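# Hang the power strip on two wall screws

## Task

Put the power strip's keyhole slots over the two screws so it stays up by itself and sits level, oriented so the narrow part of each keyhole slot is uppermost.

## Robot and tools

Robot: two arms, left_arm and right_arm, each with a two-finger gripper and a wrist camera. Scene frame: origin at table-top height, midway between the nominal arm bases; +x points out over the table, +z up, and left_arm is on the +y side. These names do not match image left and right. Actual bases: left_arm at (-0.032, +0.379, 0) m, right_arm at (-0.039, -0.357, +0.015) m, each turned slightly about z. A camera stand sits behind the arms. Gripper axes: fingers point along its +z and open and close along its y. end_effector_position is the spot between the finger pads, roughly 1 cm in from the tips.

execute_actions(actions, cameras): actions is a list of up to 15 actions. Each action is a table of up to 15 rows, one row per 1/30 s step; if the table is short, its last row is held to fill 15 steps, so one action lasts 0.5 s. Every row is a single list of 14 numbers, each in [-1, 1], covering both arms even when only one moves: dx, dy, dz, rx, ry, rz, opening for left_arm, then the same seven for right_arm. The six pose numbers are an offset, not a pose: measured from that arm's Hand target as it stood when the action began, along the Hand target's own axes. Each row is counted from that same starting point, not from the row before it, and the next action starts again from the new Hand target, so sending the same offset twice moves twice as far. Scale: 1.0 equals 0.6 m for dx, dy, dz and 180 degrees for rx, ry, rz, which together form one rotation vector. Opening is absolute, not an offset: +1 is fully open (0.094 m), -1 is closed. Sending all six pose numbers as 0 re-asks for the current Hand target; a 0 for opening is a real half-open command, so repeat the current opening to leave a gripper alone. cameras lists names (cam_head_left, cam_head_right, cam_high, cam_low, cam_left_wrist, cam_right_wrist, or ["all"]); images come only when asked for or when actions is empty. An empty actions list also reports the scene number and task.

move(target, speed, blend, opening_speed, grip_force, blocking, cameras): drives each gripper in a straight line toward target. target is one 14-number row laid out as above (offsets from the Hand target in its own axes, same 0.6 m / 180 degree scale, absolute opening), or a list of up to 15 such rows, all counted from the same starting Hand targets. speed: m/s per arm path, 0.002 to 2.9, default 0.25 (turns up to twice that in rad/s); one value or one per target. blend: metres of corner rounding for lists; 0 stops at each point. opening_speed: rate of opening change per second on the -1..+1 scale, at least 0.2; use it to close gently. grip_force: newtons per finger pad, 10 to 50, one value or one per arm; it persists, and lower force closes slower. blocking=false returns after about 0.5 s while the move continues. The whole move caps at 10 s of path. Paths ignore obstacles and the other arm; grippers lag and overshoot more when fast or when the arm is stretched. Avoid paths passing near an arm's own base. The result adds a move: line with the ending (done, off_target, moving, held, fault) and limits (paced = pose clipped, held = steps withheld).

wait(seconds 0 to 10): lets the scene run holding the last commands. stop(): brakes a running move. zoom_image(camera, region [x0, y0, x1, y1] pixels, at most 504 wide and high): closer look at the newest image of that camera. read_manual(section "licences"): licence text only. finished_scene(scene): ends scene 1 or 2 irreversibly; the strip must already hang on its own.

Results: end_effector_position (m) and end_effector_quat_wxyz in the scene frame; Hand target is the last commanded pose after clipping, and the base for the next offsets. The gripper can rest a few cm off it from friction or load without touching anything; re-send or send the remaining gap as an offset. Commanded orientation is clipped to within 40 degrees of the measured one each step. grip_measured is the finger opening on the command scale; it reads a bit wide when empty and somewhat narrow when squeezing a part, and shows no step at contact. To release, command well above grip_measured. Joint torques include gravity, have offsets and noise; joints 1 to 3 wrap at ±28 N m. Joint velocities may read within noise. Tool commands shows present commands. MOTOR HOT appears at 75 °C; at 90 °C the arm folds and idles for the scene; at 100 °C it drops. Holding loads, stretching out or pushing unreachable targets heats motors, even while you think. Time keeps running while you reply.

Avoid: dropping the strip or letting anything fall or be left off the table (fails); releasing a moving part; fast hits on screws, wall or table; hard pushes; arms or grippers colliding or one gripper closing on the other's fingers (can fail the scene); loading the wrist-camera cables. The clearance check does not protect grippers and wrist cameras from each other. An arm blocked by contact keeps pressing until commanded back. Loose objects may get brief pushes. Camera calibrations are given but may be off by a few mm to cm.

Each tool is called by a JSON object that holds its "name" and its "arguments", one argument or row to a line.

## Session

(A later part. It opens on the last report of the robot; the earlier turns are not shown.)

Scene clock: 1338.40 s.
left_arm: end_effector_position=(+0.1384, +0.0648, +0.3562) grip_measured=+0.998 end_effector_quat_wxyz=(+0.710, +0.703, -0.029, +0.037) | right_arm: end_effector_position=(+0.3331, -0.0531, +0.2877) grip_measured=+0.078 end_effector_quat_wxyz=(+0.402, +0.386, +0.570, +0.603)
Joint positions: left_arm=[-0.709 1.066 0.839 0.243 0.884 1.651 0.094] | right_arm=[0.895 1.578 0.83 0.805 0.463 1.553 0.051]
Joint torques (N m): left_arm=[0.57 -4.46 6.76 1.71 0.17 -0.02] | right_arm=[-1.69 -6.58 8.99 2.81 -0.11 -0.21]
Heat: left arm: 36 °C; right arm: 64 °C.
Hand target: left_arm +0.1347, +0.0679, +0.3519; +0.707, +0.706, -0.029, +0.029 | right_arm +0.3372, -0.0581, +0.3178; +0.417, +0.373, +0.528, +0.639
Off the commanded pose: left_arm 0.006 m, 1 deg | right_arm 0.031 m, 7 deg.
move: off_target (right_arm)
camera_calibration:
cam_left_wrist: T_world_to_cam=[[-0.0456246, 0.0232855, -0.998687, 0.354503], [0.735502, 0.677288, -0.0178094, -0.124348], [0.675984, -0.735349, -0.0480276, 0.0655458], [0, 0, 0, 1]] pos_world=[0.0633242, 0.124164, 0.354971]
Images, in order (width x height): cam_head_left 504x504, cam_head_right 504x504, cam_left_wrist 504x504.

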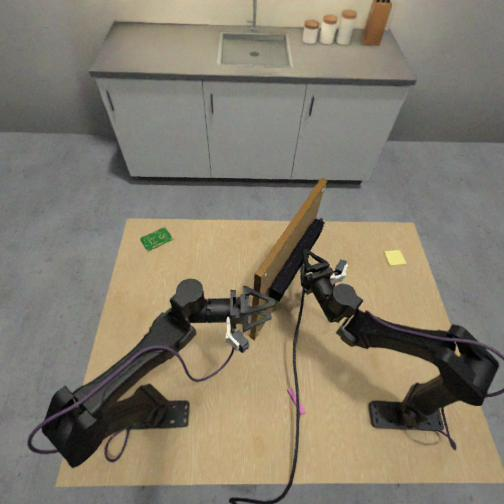

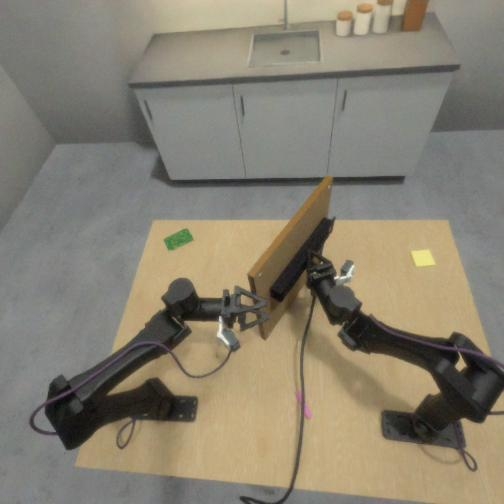

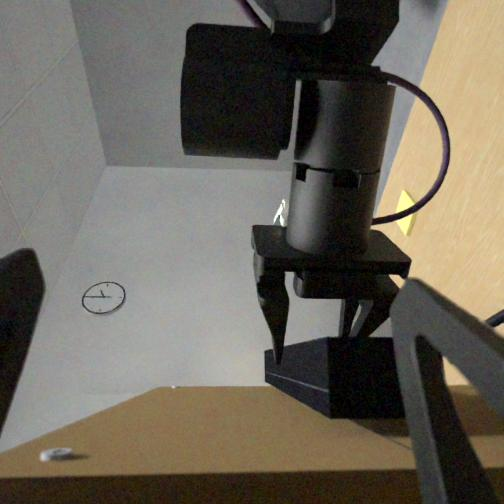

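{"name": "move", "arguments": {
  "target": [0,0,0,0,0,0,1,-0.016,0,-0.0217,0,0,0,-0.4],
  "speed": 0.03,
  "cameras": ["cam_left_wrist"]
}}

{"name": "zoom_image", "arguments": {
  "camera": "cam_left_wrist",
  "region": [230, 270, 430, 470]
}}

Scene clock: 1349.10 s.
left_arm: end_effector_position=(+0.1384, +0.0648, +0.3562) grip_measured=+0.998 end_effector_quat_wxyz=(+0.710, +0.703, -0.029, +0.037) | right_arm: end_effector_position=(+0.3293, -0.0589, +0.2613) grip_measured=+0.078 end_effector_quat_wxyz=(+0.395, +0.384, +0.592, +0.588)
Joint positions: left_arm=[-0.709 1.066 0.839 0.243 0.884 1.651 0.094] | right_arm=[0.884 1.578 0.765 0.816 0.439 1.553 0.051]
Joint torques (N m): left_arm=[0.57 -4.4 6.68 1.64 0.2 0.01] | right_arm=[-1.58 -11.12 8.55 2.89 0.07 -0.18]
Heat: left arm: 36 °C; right arm: 64 °C.
Hand target: left_arm +0.1347, +0.0679, +0.3519; +0.707, +0.706, -0.029, +0.029 | right_arm +0.3288, -0.0716, +0.3153; +0.417, +0.373, +0.529, +0.638
Off the commanded pose: left_arm 0.006 m, 1 deg | right_arm 0.056 m, 10 deg.
move: off_target (right_arm)
camera_calibration:
cam_left_wrist: T_world_to_cam=[[-0.0456246, 0.0232855, -0.998687, 0.354503], [0.735502, 0.677288, -0.0178094, -0.124348], [0.675984, -0.735349, -0.0480276, 0.0655458], [0, 0, 0, 1]] pos_world=[0.0633242, 0.124164, 0.354971]
Images, in order (width x height): cam_left_wrist 504x504.

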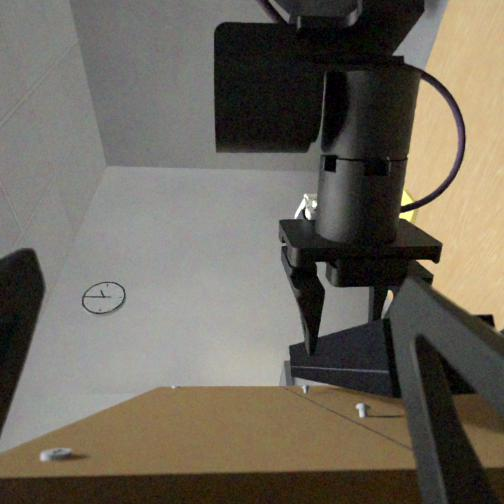

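Scaled by 2.520 from the camera's 504x504 image, which has a finer 720x720 frame.

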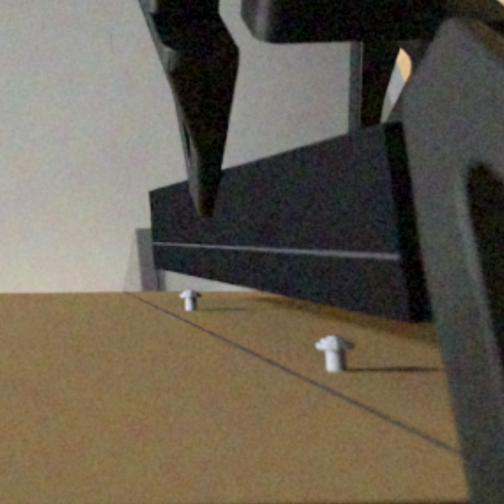

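{"name": "move", "arguments": {
  "target": [0,0,0,0,0,0,1,0.0098,0.0295,0.0203,0,0,0,-0.4],
  "speed": 0.08,
  "cameras": ["cam_left_wrist"]
}}

{"name": "zoom_image", "arguments": {
  "camera": "cam_left_wrist",
  "region": [230, 270, 430, 470]
}}

Scene clock: 1386.87 s.
left_arm: end_effector_position=(+0.1384, +0.0648, +0.3562) grip_measured=+0.998 end_effector_quat_wxyz=(+0.710, +0.703, -0.029, +0.037) | right_arm: end_effector_position=(+0.3300, -0.0580, +0.2655) grip_measured=+0.078 end_effector_quat_wxyz=(+0.395, +0.385, +0.596, +0.584)
Joint positions: left_arm=[-0.709 1.066 0.839 0.243 0.884 1.651 0.094] | right_arm=[0.884 1.567 0.785 0.775 0.438 1.553 0.051]
Joint torques (N m): left_arm=[0.59 -4.45 6.67 1.67 0.16 0] | right_arm=[-1.24 -10.99 13.97 2.48 0.09 -0.2]
Heat: left arm: 36 °C; right arm: 65 °C.
Hand target: left_arm +0.1347, +0.0679, +0.3519; +0.707, +0.706, -0.029, +0.029 | right_arm +0.3353, -0.0633, +0.3349; +0.417, +0.373, +0.529, +0.638
Off the commanded pose: left_arm 0.006 m, 1 deg | right_arm 0.070 m, 10 deg.
move: off_target (right_arm)
camera_calibration:
cam_left_wrist: T_world_to_cam=[[-0.0456246, 0.0232855, -0.998687, 0.354503], [0.735502, 0.677288, -0.0178094, -0.124348], [0.675984, -0.735349, -0.0480276, 0.0655458], [0, 0, 0, 1]] pos_world=[0.0633242, 0.124164, 0.354971]
Images, in order (width x height): cam_left_wrist 504x504.

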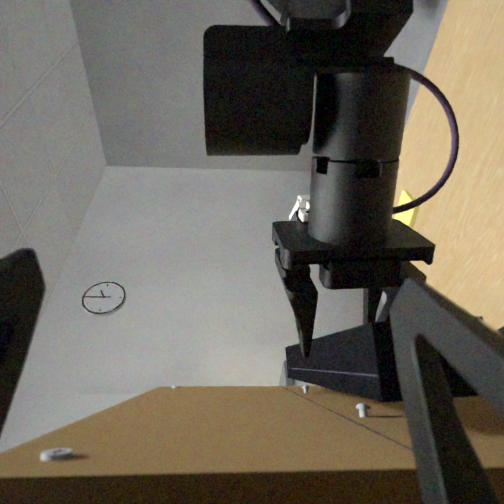

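Scaled by 2.520 from the camera's 504x504 image, which has a finer 720x720 frame.

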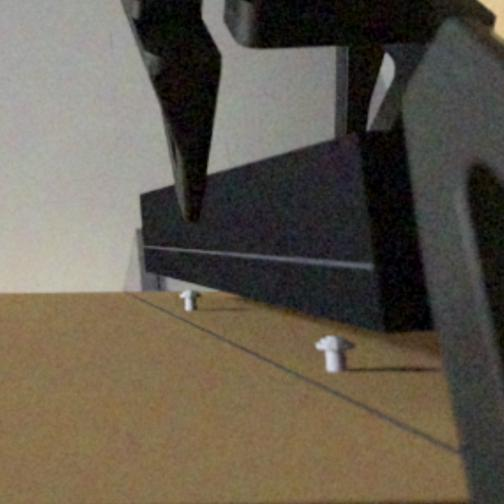

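{"name": "move", "arguments": {
  "target": [0,0,0,0,0,0,1,0,0.02,0.004,0,0,0,-0.4],
  "speed": 0.08,
  "cameras": ["cam_left_wrist"]
}}

{"name": "zoom_image", "arguments": {
  "camera": "cam_left_wrist",
  "region": [230, 270, 430, 470]
}}

Scene clock: 1394.23 s.
left_arm: end_effector_position=(+0.1384, +0.0648, +0.3562) grip_measured=+0.998 end_effector_quat_wxyz=(+0.710, +0.703, -0.029, +0.037) | right_arm: end_effector_position=(+0.3307, -0.0571, +0.2762) grip_measured=+0.078 end_effector_quat_wxyz=(+0.394, +0.385, +0.597, +0.583)
Joint positions: left_arm=[-0.709 1.066 0.839 0.243 0.884 1.651 0.094] | right_arm=[0.884 1.546 0.817 0.718 0.438 1.553 0.051]
Joint torques (N m): left_arm=[0.47 -4.26 6.63 1.64 0.2 -0.03] | right_arm=[-1.4 -10.93 14.24 2.56 0.08 -0.2]
Heat: left arm: 36 °C; right arm: 63 °C.
Hand target: left_arm +0.1347, +0.0679, +0.3519; +0.707, +0.706, -0.029, +0.029 | right_arm +0.3359, -0.0636, +0.3473; +0.417, +0.373, +0.528, +0.639
Off the commanded pose: left_arm 0.006 m, 1 deg | right_arm 0.071 m, 11 deg.
move: off_target (right_arm)
camera_calibration:
cam_left_wrist: T_world_to_cam=[[-0.0456246, 0.0232855, -0.998687, 0.354503], [0.735502, 0.677288, -0.0178094, -0.124348], [0.675984, -0.735349, -0.0480276, 0.0655458], [0, 0, 0, 1]] pos_world=[0.0633242, 0.124164, 0.354971]
Images, in order (width x height): cam_left_wrist 504x504.

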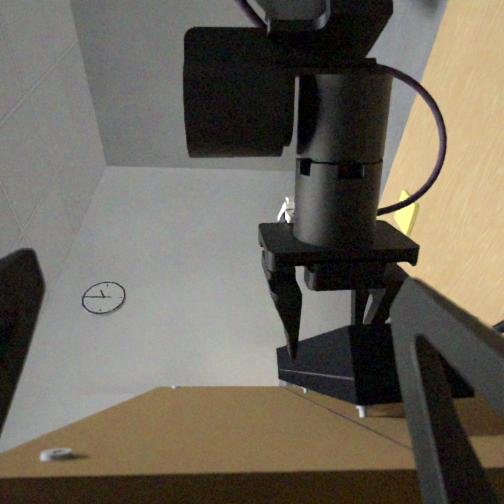

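Scaled by 2.520 from the camera's 504x504 image, which has a finer 720x720 frame.

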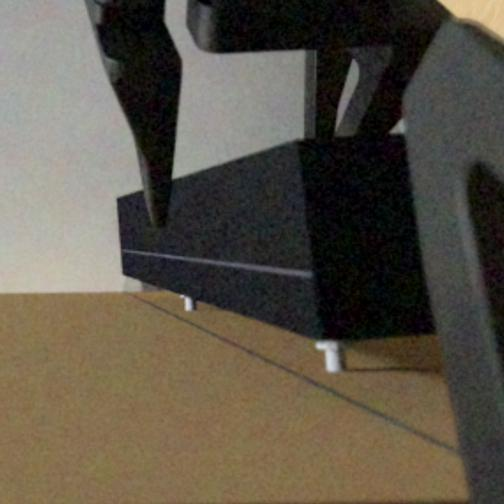

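{"name": "move", "arguments": {
  "target": [0,0,0,0,0,0,1,0,0.009,0.001,-0.005,0.001,-0.006,-0.4],
  "speed": 0.08,
  "cameras": ["cam_left_wrist","cam_head_left","cam_head_right"]
}}

{"name": "zoom_image", "arguments": {
  "camera": "cam_left_wrist",
  "region": [230, 270, 430, 470]
}}

{"name": "zoom_image", "arguments": {
  "camera": "cam_head_right",
  "region": [240, 200, 360, 330]
}}

{"name": "zoom_image", "arguments": {
  "camera": "cam_head_left",
  "region": [240, 200, 360, 330]
}}

Scene clock: 1415.70 s.
left_arm: end_effector_position=(+0.1384, +0.0648, +0.3562) grip_measured=+0.998 end_effector_quat_wxyz=(+0.710, +0.703, -0.029, +0.037) | right_arm: end_effector_position=(+0.3293, -0.0575, +0.2804) grip_measured=+0.078 end_effector_quat_wxyz=(+0.398, +0.378, +0.599, +0.583)
Joint positions: left_arm=[-0.709 1.066 0.839 0.243 0.884 1.651 0.094] | right_arm=[0.884 1.535 0.817 0.715 0.433 1.536 0.051]
Joint torques (N m): left_arm=[0.62 -4.38 6.57 1.7 0.18 -0.02] | right_arm=[-1.54 -10.35 14.45 2.67 0.08 -0.25]
Heat: left arm: 36 °C; right arm: 64 °C.
Hand target: left_arm +0.1347, +0.0679, +0.3519; +0.707, +0.706, -0.029, +0.029 | right_arm +0.3357, -0.0639, +0.3527; +0.425, +0.364, +0.528, +0.639
Off the commanded pose: left_arm 0.006 m, 1 deg | right_arm 0.073 m, 11 deg.
move: off_target (right_arm)
camera_calibration:
cam_left_wrist: T_world_to_cam=[[-0.0456246, 0.0232855, -0.998687, 0.354503], [0.735502, 0.677288, -0.0178094, -0.124348], [0.675984, -0.735349, -0.0480276, 0.0655458], [0, 0, 0, 1]] pos_world=[0.0633242, 0.124164, 0.354971]
Images, in order (width x height): cam_head_left 504x504, cam_head_right 504x504, cam_left_wrist 504x504.

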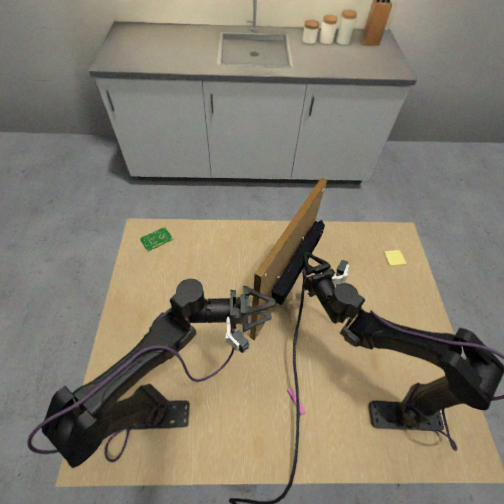

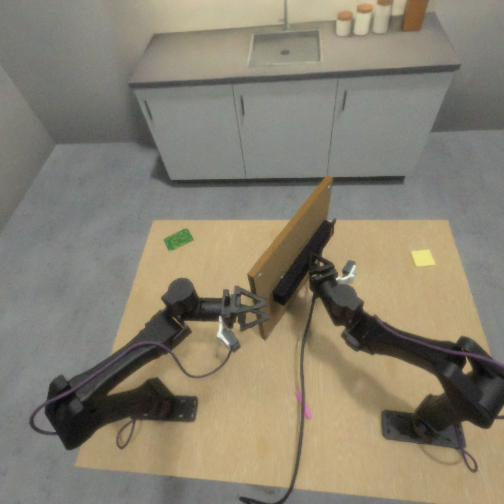

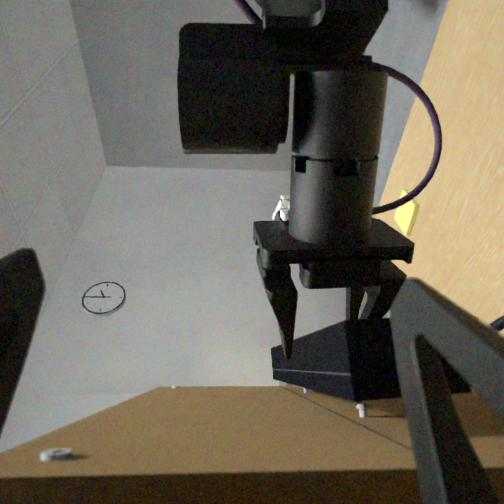

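Scaled by 2.520 from the camera's 504x504 image, which has a finer 720x720 frame.

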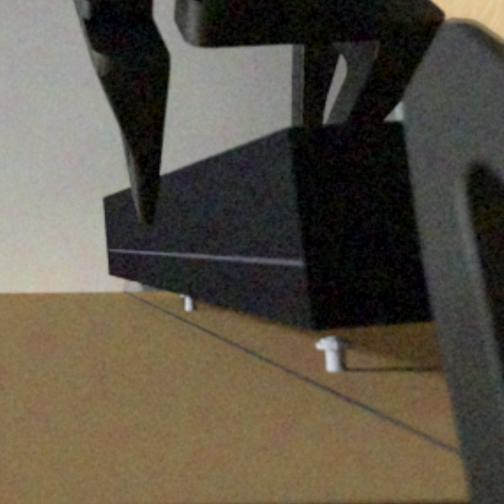

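Scaled by 3.877 from the camera's 504x504 image, which has a finer 720x720 frame.

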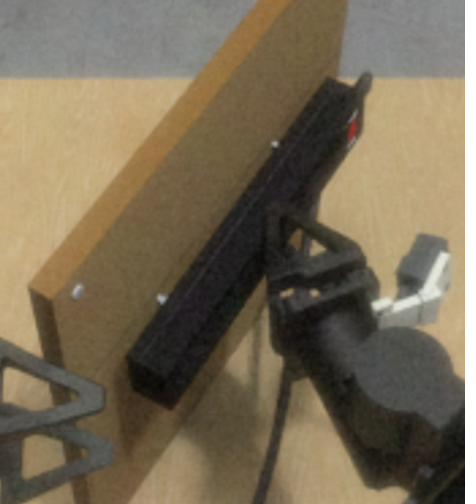

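Scaled by 3.877 from the camera's 504x504 image, which has a finer 720x720 frame.

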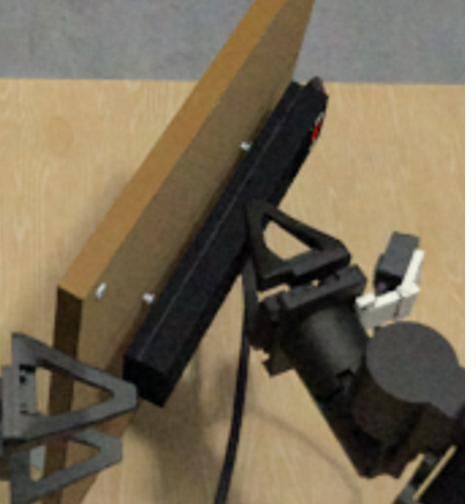

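{"name": "move", "arguments": {
  "target": [0,0,0,0,0,0,1,0.0118,0.005,0.0087,0,0,0,-0.4],
  "speed": 0.06,
  "cameras": ["cam_left_wrist","cam_head_left"]
}}

{"name": "zoom_image", "arguments": {
  "camera": "cam_left_wrist",
  "region": [230, 270, 430, 470]
}}

{"name": "zoom_image", "arguments": {
  "camera": "cam_head_left",
  "region": [240, 200, 360, 330]
}}

Scene clock: 1433.47 s.
left_arm: end_effector_position=(+0.1384, +0.0648, +0.3562) grip_measured=+0.998 end_effector_quat_wxyz=(+0.710, +0.703, -0.029, +0.037) | right_arm: end_effector_position=(+0.3320, -0.0545, +0.2974) grip_measured=+0.078 end_effector_quat_wxyz=(+0.400, +0.376, +0.588, +0.593)
Joint positions: left_arm=[-0.709 1.066 0.839 0.243 0.884 1.651 0.094] | right_arm=[0.884 1.532 0.859 0.7 0.433 1.535 0.051]
Joint torques (N m): left_arm=[0.73 -4.45 6.56 1.66 0.18 -0.02] | right_arm=[-0.23 -7.95 14.68 2.61 0.2 -0.27]
Heat: left arm: 36 °C; right arm: 63 °C.
Hand target: left_arm +0.1347, +0.0679, +0.3519; +0.707, +0.706, -0.029, +0.029 | right_arm +0.3373, -0.0557, +0.3568; +0.425, +0.364, +0.527, +0.639
Off the commanded pose: left_arm 0.006 m, 1 deg | right_arm 0.060 m, 9 deg.
move: off_target (right_arm)
camera_calibration:
cam_left_wrist: T_world_to_cam=[[-0.0456246, 0.0232855, -0.998687, 0.354503], [0.735502, 0.677288, -0.0178094, -0.124348], [0.675984, -0.735349, -0.0480276, 0.0655458], [0, 0, 0, 1]] pos_world=[0.0633242, 0.124164, 0.354971]
Images, in order (width x height): cam_head_left 504x504, cam_left_wrist 504x504.

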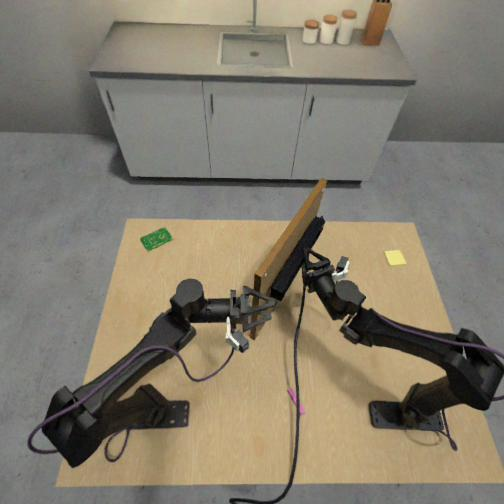

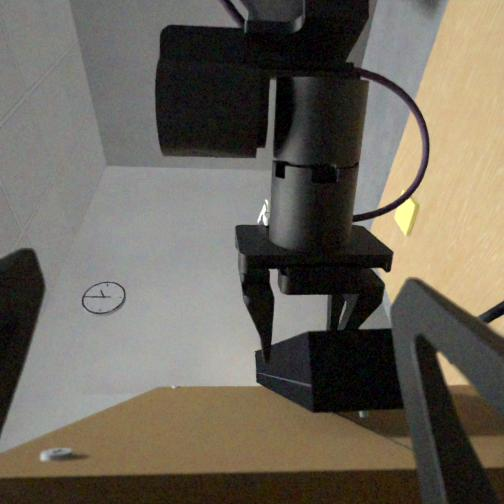

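Scaled by 2.520 from the camera's 504x504 image, which has a finer 720x720 frame.

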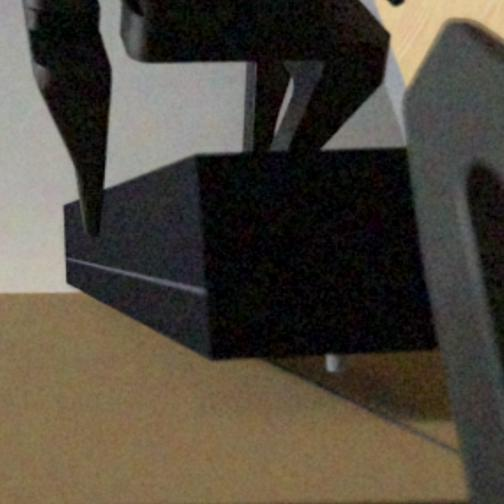

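Scaled by 3.877 from the camera's 504x504 image, which has a finer 720x720 frame.

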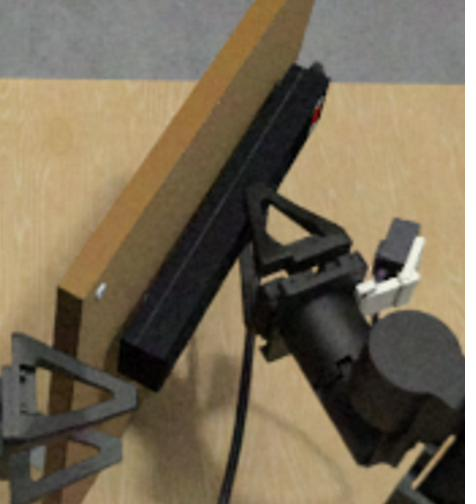

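{"name": "move", "arguments": {
  "target": [
    [0,0,0,0,0,0,1,-0.016,-0.087,-0.031,0,0,0,-0.4],
    [0,0,0,0,0,0,1,-0.0133,-0.0167,-0.0185,0,0,0,-0.4]
  ],
  "speed": 0.12,
  "cameras": ["cam_left_wrist"]
}}

{"name": "zoom_image", "arguments": {
  "camera": "cam_left_wrist",
  "region": [230, 270, 430, 470]
}}

Scene clock: 1454.77 s.
left_arm: end_effector_position=(+0.1384, +0.0648, +0.3562) grip_measured=+0.998 end_effector_quat_wxyz=(+0.710, +0.703, -0.029, +0.037) | right_arm: end_effector_position=(+0.3273, -0.0597, +0.2794) grip_measured=+0.078 end_effector_quat_wxyz=(+0.401, +0.376, +0.593, +0.589)
Joint positions: left_arm=[-0.709 1.066 0.839 0.243 0.884 1.651 0.094] | right_arm=[0.884 1.535 0.793 0.759 0.433 1.531 0.051]
Joint torques (N m): left_arm=[0.64 -4.31 6.67 1.65 0.17 -0.01] | right_arm=[-1.22 -10.21 13.63 2.59 0.07 -0.21]
Heat: left arm: 35 °C; right arm: 65 °C.
Hand target: left_arm +0.1347, +0.0679, +0.3519; +0.707, +0.706, -0.029, +0.029 | right_arm +0.3317, -0.0663, +0.3448; +0.425, +0.364, +0.528, +0.639
Off the commanded pose: left_arm 0.006 m, 1 deg | right_arm 0.066 m, 10 deg.
move: off_target (right_arm)
camera_calibration:
cam_left_wrist: T_world_to_cam=[[-0.0456246, 0.0232855, -0.998687, 0.354503], [0.735502, 0.677288, -0.0178094, -0.124348], [0.675984, -0.735349, -0.0480276, 0.0655458], [0, 0, 0, 1]] pos_world=[0.0633242, 0.124164, 0.354971]
Images, in order (width x height): cam_left_wrist 504x504.

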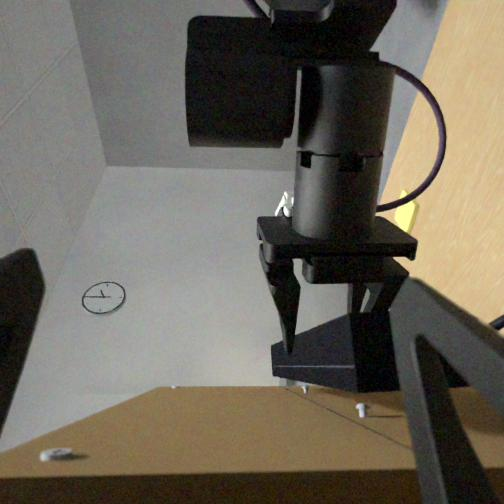

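Scaled by 2.520 from the camera's 504x504 image, which has a finer 720x720 frame.

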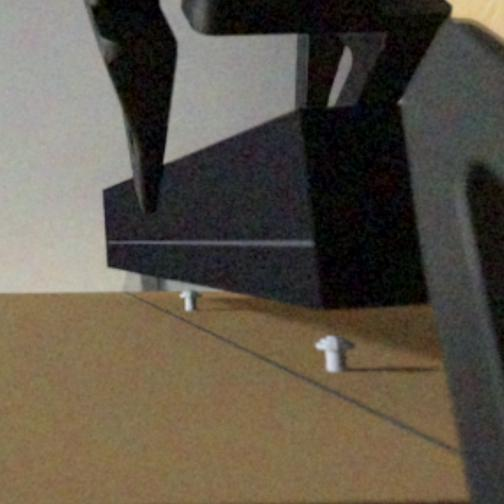

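{"name": "move", "arguments": {
  "target": [
    [0,0,0,0,0,0,1,-0.003,-0.074,-0.013,0,0,0,-0.4],
    [0,0,0,0,0,0,1,0,0.0016,0,0,0,0,-0.4],
    [0,0,0,0,0,0,1,0.021,-0.0035,0.0257,0,0,0,-0.4]
  ],
  "speed": 0.12,
  "blend": [0,0.004,0],
  "cameras": ["cam_left_wrist","cam_head_left"]
}}

{"name": "zoom_image", "arguments": {
  "camera": "cam_left_wrist",
  "region": [230, 270, 430, 470]
}}

{"name": "zoom_image", "arguments": {
  "camera": "cam_head_left",
  "region": [240, 200, 360, 330]
}}

Scene clock: 1472.00 s.
left_arm: end_effector_position=(+0.1384, +0.0648, +0.3562) grip_measured=+0.998 end_effector_quat_wxyz=(+0.710, +0.703, -0.029, +0.037) | right_arm: end_effector_position=(+0.3340, -0.0531, +0.3008) grip_measured=+0.078 end_effector_quat_wxyz=(+0.406, +0.376, +0.575, +0.603)
Joint positions: left_arm=[-0.709 1.066 0.839 0.243 0.884 1.651 0.094] | right_arm=[0.888 1.555 0.859 0.758 0.447 1.53 0.051]
Joint torques (N m): left_arm=[0.66 -4.42 6.57 1.68 0.19 0.01] | right_arm=[-0.17 -5.7 14.89 2.52 0.08 -0.24]
Heat: left arm: 35 °C; right arm: 62 °C.
Hand target: left_arm +0.1347, +0.0679, +0.3519; +0.707, +0.706, -0.029, +0.029 | right_arm +0.3415, -0.0489, +0.3457; +0.425, +0.364, +0.527, +0.639
Off the commanded pose: left_arm 0.006 m, 1 deg | right_arm 0.046 m, 7 deg.
move: off_target (right_arm)
camera_calibration:
cam_left_wrist: T_world_to_cam=[[-0.0456246, 0.0232855, -0.998687, 0.354503], [0.735502, 0.677288, -0.0178094, -0.124348], [0.675984, -0.735349, -0.0480276, 0.0655458], [0, 0, 0, 1]] pos_world=[0.0633242, 0.124164, 0.354971]
Images, in order (width x height): cam_head_left 504x504, cam_left_wrist 504x504.

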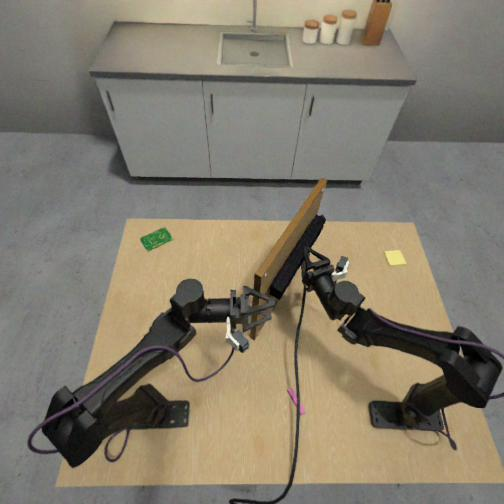

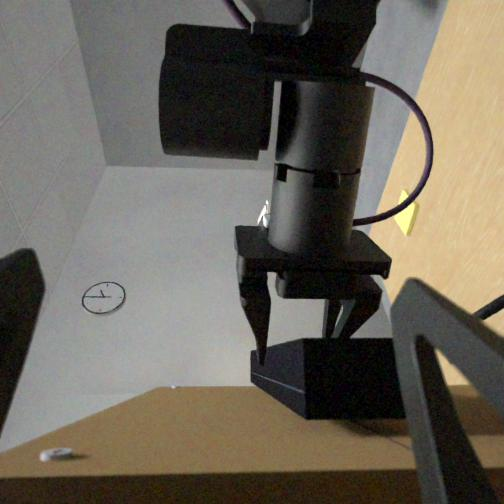

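Scaled by 2.520 from the camera's 504x504 image, which has a finer 720x720 frame.

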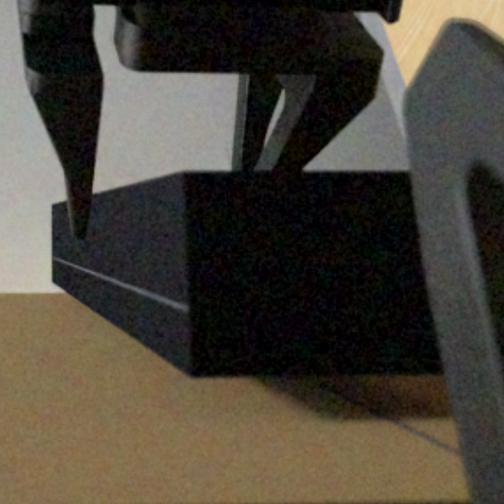

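Scaled by 3.877 from the camera's 504x504 image, which has a finer 720x720 frame.

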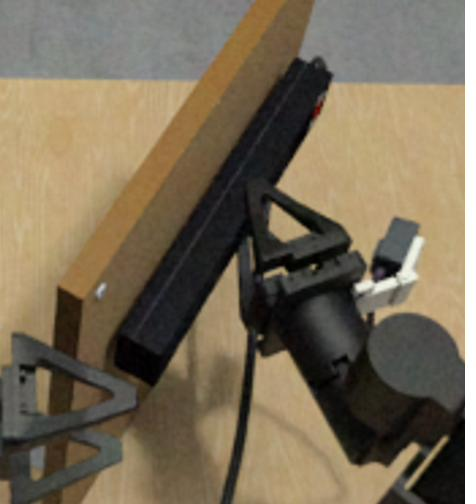

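{"name": "move", "arguments": {
  "target": [
    [0,0,0,0,0,0,1,-0.0243,-0.07,-0.0377,0,0,0,-0.4],
    [0,0,0,0,0,0,1,-0.0215,0.005,-0.0247,0,0,0,-0.4],
    [0,0,0,0,0,0,1,-0.001,-0.0275,-0.0047,0,0,0,-0.4]
  ],
  "speed": 0.12,
  "blend": [0,0.004,0],
  "cameras": ["cam_left_wrist","cam_head_left"]
}}

{"name": "zoom_image", "arguments": {
  "camera": "cam_left_wrist",
  "region": [230, 270, 430, 470]
}}

{"name": "zoom_image", "arguments": {
  "camera": "cam_head_left",
  "region": [240, 200, 360, 330]
}}

Scene clock: 1487.60 s.
left_arm: end_effector_position=(+0.1384, +0.0648, +0.3562) grip_measured=+0.998 end_effector_quat_wxyz=(+0.710, +0.703, -0.029, +0.037) | right_arm: end_effector_position=(+0.3347, -0.0530, +0.2826) grip_measured=+0.078 end_effector_quat_wxyz=(+0.405, +0.377, +0.581, +0.597)
Joint positions: left_arm=[-0.709 1.066 0.839 0.243 0.884 1.651 0.094] | right_arm=[0.886 1.584 0.825 0.805 0.445 1.531 0.051]
Joint torques (N m): left_arm=[0.58 -4.27 6.43 1.69 0.15 -0.01] | right_arm=[-0.14 -5.96 13.81 2.73 0.09 -0.24]
Heat: left arm: 35 °C; right arm: 61 °C.
Hand target: left_arm +0.1347, +0.0679, +0.3519; +0.707, +0.706, -0.029, +0.029 | right_arm +0.3418, -0.0492, +0.3288; +0.425, +0.364, +0.528, +0.639
Off the commanded pose: left_arm 0.006 m, 1 deg | right_arm 0.047 m, 8 deg.
move: off_target (right_arm)
camera_calibration:
cam_left_wrist: T_world_to_cam=[[-0.0456246, 0.0232855, -0.998687, 0.354503], [0.735502, 0.677288, -0.0178094, -0.124348], [0.675984, -0.735349, -0.0480276, 0.0655458], [0, 0, 0, 1]] pos_world=[0.0633242, 0.124164, 0.354971]
Images, in order (width x height): cam_head_left 504x504, cam_left_wrist 504x504.

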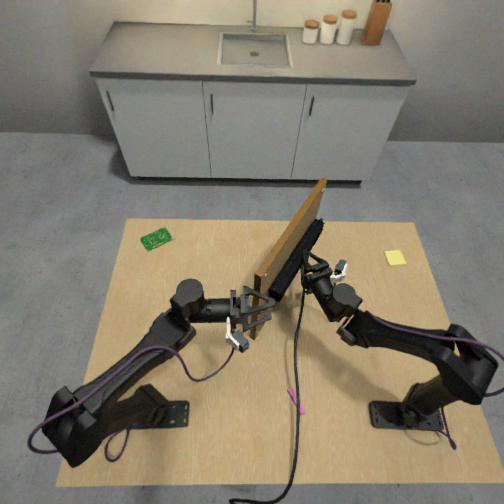

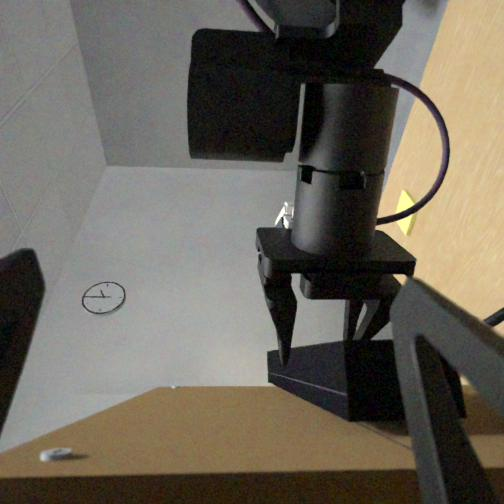

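Scaled by 2.520 from the camera's 504x504 image, which has a finer 720x720 frame.

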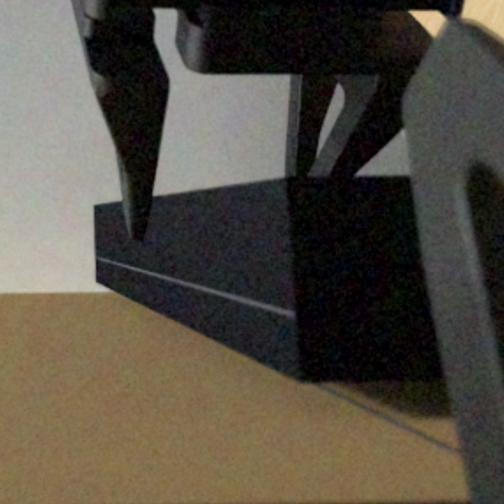

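Scaled by 3.877 from the camera's 504x504 image, which has a finer 720x720 frame.

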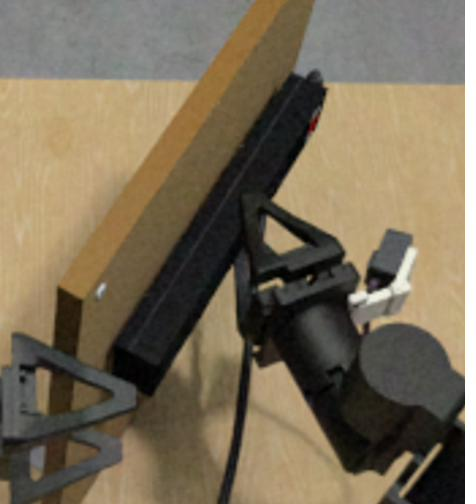

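{"name": "move", "arguments": {
  "target": [0,0,0,0,0,0,1,0.007,-0.005,-0.006,0,0,0,-0.4],
  "speed": 0.03
}}

{"name": "move", "arguments": {
  "target": [0,0,0,0,0,0,1,0.007,-0.005,0,0,0,0,-0.4],
  "speed": 0.03,
  "cameras": ["cam_left_wrist","cam_head_left"]
}}

{"name": "zoom_image", "arguments": {
  "camera": "cam_left_wrist",
  "region": [230, 270, 430, 470]
}}

Scene clock: 1502.50 s.
left_arm: end_effector_position=(+0.1384, +0.0648, +0.3562) grip_measured=+0.998 end_effector_quat_wxyz=(+0.710, +0.703, -0.029, +0.037) | right_arm: end_effector_position=(+0.3325, -0.0492, +0.2811) grip_measured=+0.078 end_effector_quat_wxyz=(+0.405, +0.377, +0.580, +0.598)
Joint positions: left_arm=[-0.709 1.066 0.839 0.243 0.884 1.651 0.094] | right_arm=[0.899 1.594 0.825 0.818 0.458 1.531 0.051]
Joint torques (N m): left_arm=[0.61 -4.21 6.63 1.71 0.23 -0.07] | right_arm=[0.1 -6.32 12.89 2.76 0.11 -0.26]
Heat: left arm: 35 °C; right arm: 63 °C.
Hand target: left_arm +0.1347, +0.0679, +0.3519; +0.707, +0.706, -0.029, +0.029 | right_arm +0.3374, -0.0463, +0.3254; +0.425, +0.364, +0.528, +0.639
Off the commanded pose: left_arm 0.006 m, 1 deg | right_arm 0.045 m, 8 deg.
move: off_target (right_arm)

Scene clock: 1503.40 s.
left_arm: end_effector_position=(+0.1384, +0.0648, +0.3562) grip_measured=+0.998 end_effector_quat_wxyz=(+0.710, +0.703, -0.029, +0.037) | right_arm: end_effector_position=(+0.3318, -0.0466, +0.2796) grip_measured=+0.078 end_effector_quat_wxyz=(+0.408, +0.378, +0.575, +0.600)
Joint positions: left_arm=[-0.709 1.066 0.839 0.243 0.884 1.651 0.094] | right_arm=[0.91 1.61 0.825 0.844 0.474 1.528 0.051]
Joint torques (N m): left_arm=[0.46 -4.48 6.64 1.68 0.18 0] | right_arm=[0.18 -6.39 13.12 2.65 0.05 -0.27]
Heat: left arm: 35 °C; right arm: 63 °C.
Hand target: left_arm +0.1347, +0.0679, +0.3519; +0.707, +0.706, -0.029, +0.029 | right_arm +0.3363, -0.0421, +0.3224; +0.425, +0.364, +0.528, +0.639
Off the commanded pose: left_arm 0.006 m, 1 deg | right_arm 0.043 m, 8 deg.
move: off_target (right_arm)
camera_calibration:
cam_left_wrist: T_world_to_cam=[[-0.0456246, 0.0232855, -0.998687, 0.354503], [0.735502, 0.677288, -0.0178094, -0.124348], [0.675984, -0.735349, -0.0480276, 0.0655458], [0, 0, 0, 1]] pos_world=[0.0633242, 0.124164, 0.354971]
Images, in order (width x height): cam_head_left 504x504, cam_left_wrist 504x504.

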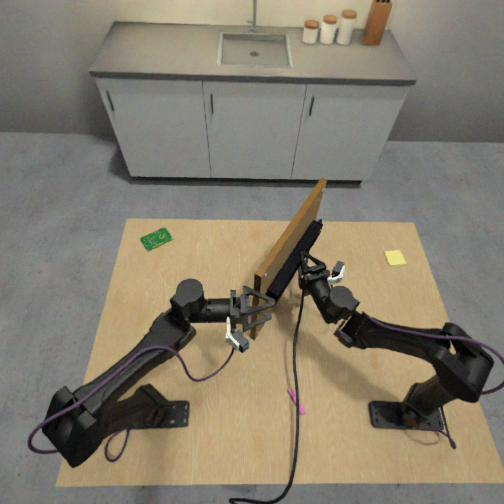

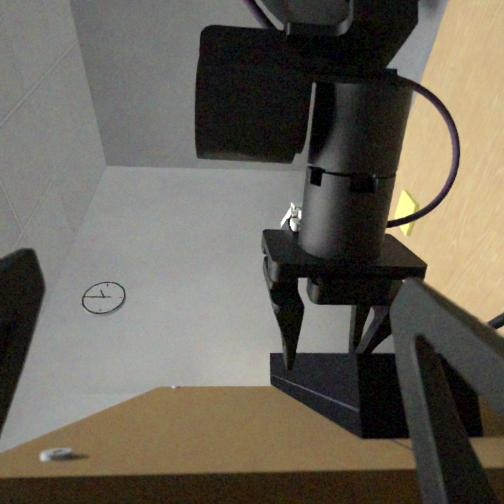

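Scaled by 2.520 from the camera's 504x504 image, which has a finer 720x720 frame.

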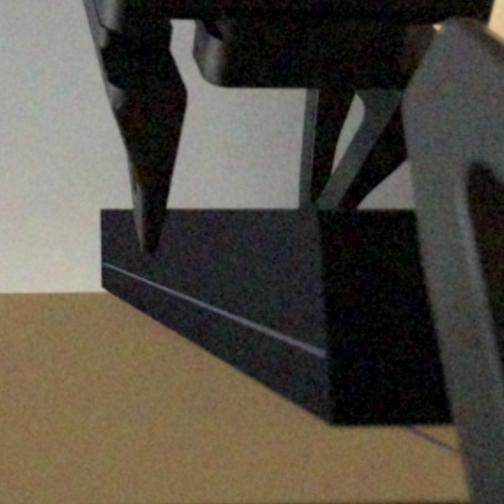

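{"name": "move", "arguments": {
  "target": [0,0,0,0,0,0,1,0.009,0.0,0.012,0.0,0.01,0.002,-0.4],
  "speed": 0.03,
  "cameras": ["cam_left_wrist","cam_head_left","cam_head_right"]
}}

{"name": "zoom_image", "arguments": {
  "camera": "cam_left_wrist",
  "region": [230, 270, 430, 470]
}}

{"name": "zoom_image", "arguments": {
  "camera": "cam_head_left",
  "region": [240, 200, 360, 330]
}}

Scene clock: 1513.77 s.
left_arm: end_effector_position=(+0.1384, +0.0648, +0.3562) grip_measured=+0.998 end_effector_quat_wxyz=(+0.710, +0.703, -0.029, +0.037) | right_arm: end_effector_position=(+0.3330, -0.0442, +0.2802) grip_measured=+0.078 end_effector_quat_wxyz=(+0.407, +0.377, +0.576, +0.601)
Joint positions: left_arm=[-0.709 1.066 0.839 0.243 0.884 1.651 0.094] | right_arm=[0.91 1.618 0.834 0.844 0.47 1.528 0.051]
Joint torques (N m): left_arm=[0.73 -4.45 6.58 1.64 0.21 -0.04] | right_arm=[-0.85 -5.81 14.45 2.59 -0.34 -0.23]
Heat: left arm: 35 °C; right arm: 61 °C.
Hand target: left_arm +0.1347, +0.0679, +0.3519; +0.707, +0.706, -0.029, +0.029 | right_arm +0.3409, -0.0345, +0.3240; +0.415, +0.355, +0.533, +0.646
Off the commanded pose: left_arm 0.006 m, 1 deg | right_arm 0.045 m, 8 deg.
move: off_target (right_arm)
camera_calibration:
cam_left_wrist: T_world_to_cam=[[-0.0456246, 0.0232855, -0.998687, 0.354503], [0.735502, 0.677288, -0.0178094, -0.124348], [0.675984, -0.735349, -0.0480276, 0.0655458], [0, 0, 0, 1]] pos_world=[0.0633242, 0.124164, 0.354971]
Images, in order (width x height): cam_head_left 504x504, cam_head_right 504x504, cam_left_wrist 504x504.

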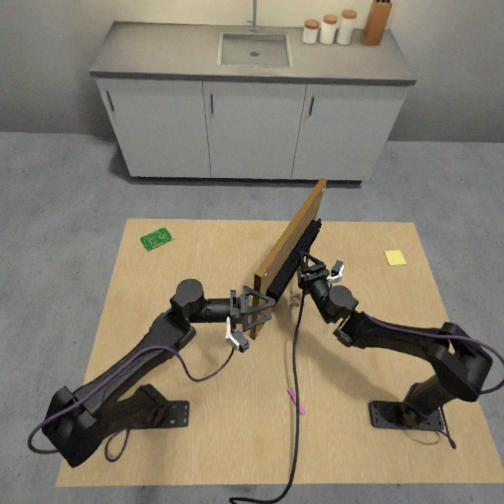

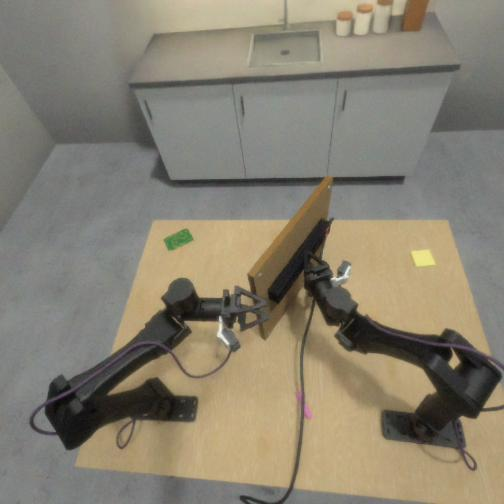

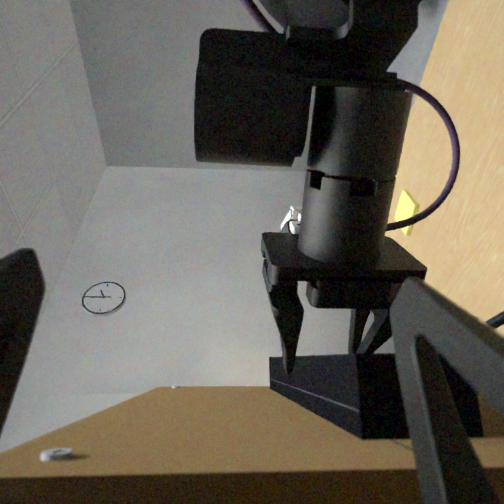

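Scaled by 2.520 from the camera's 504x504 image, which has a finer 720x720 frame.

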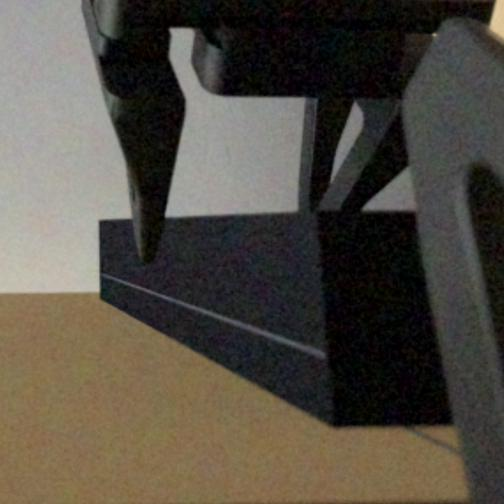

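Scaled by 3.877 from the camera's 504x504 image, which has a finer 720x720 frame.

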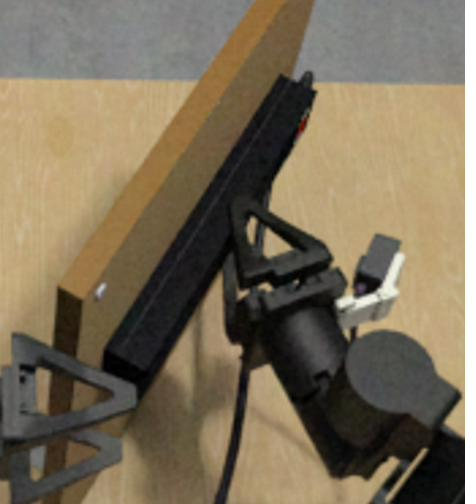

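{"name": "move", "arguments": {
  "target": [0,0,0,0,0,0,1,0,-0.028,-0.008,0,0,0,-0.4],
  "speed": 0.05,
  "cameras": ["cam_left_wrist"]
}}

{"name": "zoom_image", "arguments": {
  "camera": "cam_left_wrist",
  "region": [230, 270, 430, 470]
}}

Scene clock: 1522.77 s.
left_arm: end_effector_position=(+0.1384, +0.0648, +0.3562) grip_measured=+0.998 end_effector_quat_wxyz=(+0.710, +0.703, -0.029, +0.037) | right_arm: end_effector_position=(+0.3355, -0.0450, +0.2797) grip_measured=+0.078 end_effector_quat_wxyz=(+0.413, +0.381, +0.565, +0.604)
Joint positions: left_arm=[-0.709 1.066 0.839 0.243 0.884 1.651 0.094] | right_arm=[0.911 1.64 0.834 0.886 0.491 1.526 0.051]
Joint torques (N m): left_arm=[0.69 -4.27 6.82 1.64 0.12 -0.01] | right_arm=[-0.76 -4.66 10.96 2.84 -0.54 -0.2]
Heat: left arm: 35 °C; right arm: 60 °C.
Hand target: left_arm +0.1347, +0.0679, +0.3519; +0.707, +0.706, -0.029, +0.029 | right_arm +0.3392, -0.0349, +0.3065; +0.415, +0.355, +0.533, +0.646
Off the commanded pose: left_arm 0.006 m, 1 deg | right_arm 0.029 m, 7 deg.
move: off_target (right_arm)
camera_calibration:
cam_left_wrist: T_world_to_cam=[[-0.0456246, 0.0232855, -0.998687, 0.354503], [0.735502, 0.677288, -0.0178094, -0.124348], [0.675984, -0.735349, -0.0480276, 0.0655458], [0, 0, 0, 1]] pos_world=[0.0633242, 0.124164, 0.354971]
Images, in order (width x height): cam_left_wrist 504x504.

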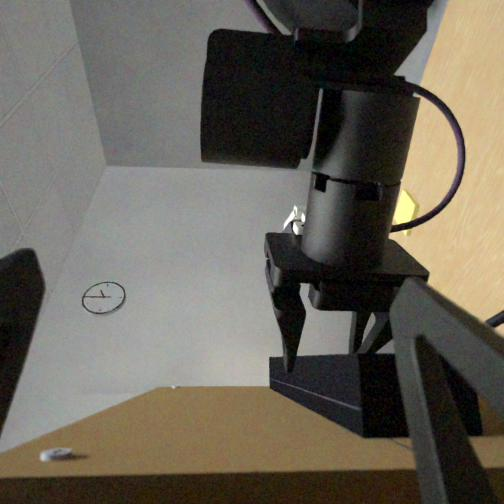

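Scaled by 2.520 from the camera's 504x504 image, which has a finer 720x720 frame.

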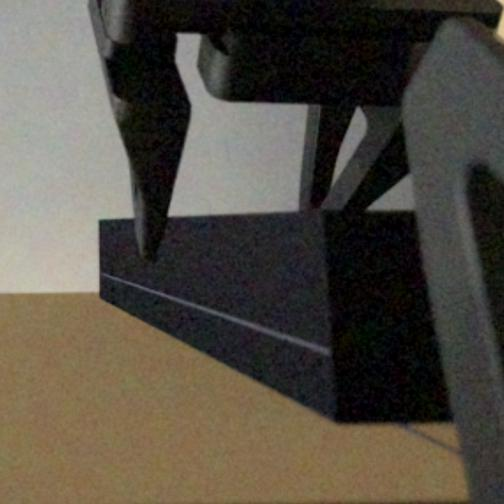

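Stuck by friction; keep going down.

{"name": "move", "arguments": {
  "target": [0,0,0,0,0,0,1,0,-0.025,-0.01,0,0,0,-0.4],
  "speed": 0.05,
  "cameras": ["cam_left_wrist","cam_head_left","cam_head_right"]
}}

{"name": "zoom_image", "arguments": {
  "camera": "cam_left_wrist",
  "region": [230, 270, 430, 470]
}}

{"name": "zoom_image", "arguments": {
  "camera": "cam_head_left",
  "region": [240, 200, 360, 330]
}}

Scene clock: 1532.33 s.
left_arm: end_effector_position=(+0.1384, +0.0648, +0.3562) grip_measured=+0.998 end_effector_quat_wxyz=(+0.710, +0.703, -0.029, +0.037) | right_arm: end_effector_position=(+0.3348, -0.0461, +0.2773) grip_measured=+0.078 end_effector_quat_wxyz=(+0.414, +0.383, +0.545, +0.621)
Joint positions: left_arm=[-0.709 1.066 0.839 0.243 0.884 1.651 0.094] | right_arm=[0.913 1.674 0.807 0.997 0.497 1.533 0.051]
Joint torques (N m): left_arm=[0.76 -4.33 6.67 1.66 0.23 0.03] | right_arm=[-0.5 -4.68 9.72 2.42 -0.57 -0.26]
Heat: left arm: 35 °C; right arm: 60 °C.
Hand target: left_arm +0.1347, +0.0679, +0.3519; +0.707, +0.706, -0.029, +0.029 | right_arm +0.3361, -0.0360, +0.2907; +0.415, +0.355, +0.533, +0.646
Off the commanded pose: left_arm 0.006 m, 1 deg | right_arm 0.017 m, 5 deg.
move: off_target (right_arm)
camera_calibration:
cam_left_wrist: T_world_to_cam=[[-0.0456246, 0.0232855, -0.998687, 0.354503], [0.735502, 0.677288, -0.0178094, -0.124348], [0.675984, -0.735349, -0.0480276, 0.0655458], [0, 0, 0, 1]] pos_world=[0.0633242, 0.124164, 0.354971]
Images, in order (width x height): cam_head_left 504x504, cam_head_right 504x504, cam_left_wrist 504x504.

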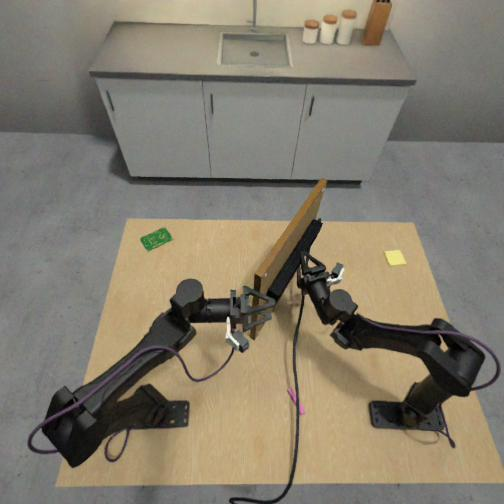

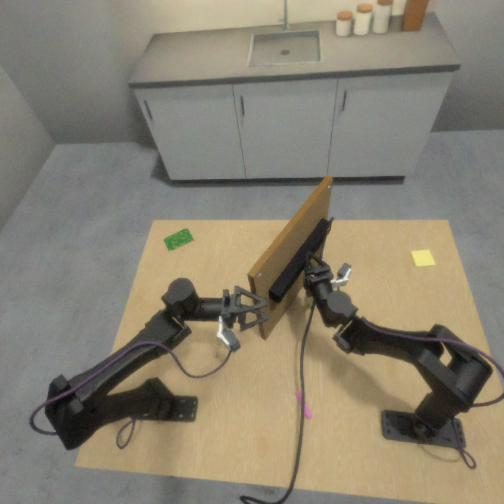

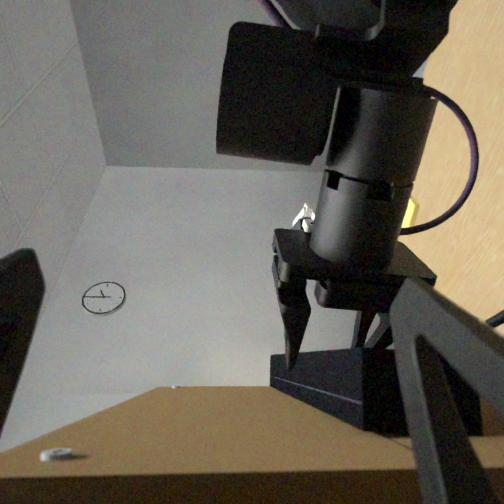

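Scaled by 2.520 from the camera's 504x504 image, which has a finer 720x720 frame.

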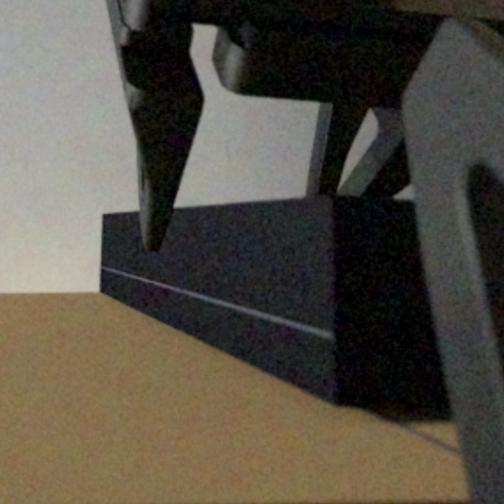

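Scaled by 3.877 from the camera's 504x504 image, which has a finer 720x720 frame.

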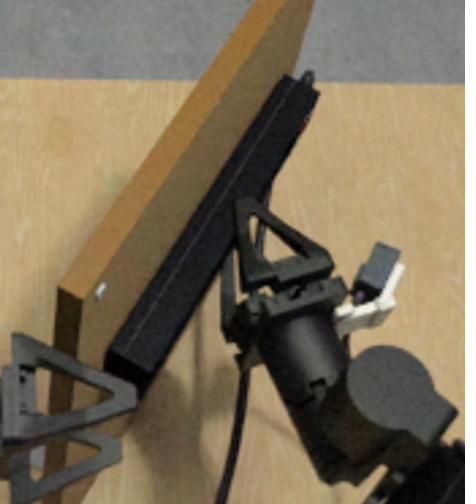

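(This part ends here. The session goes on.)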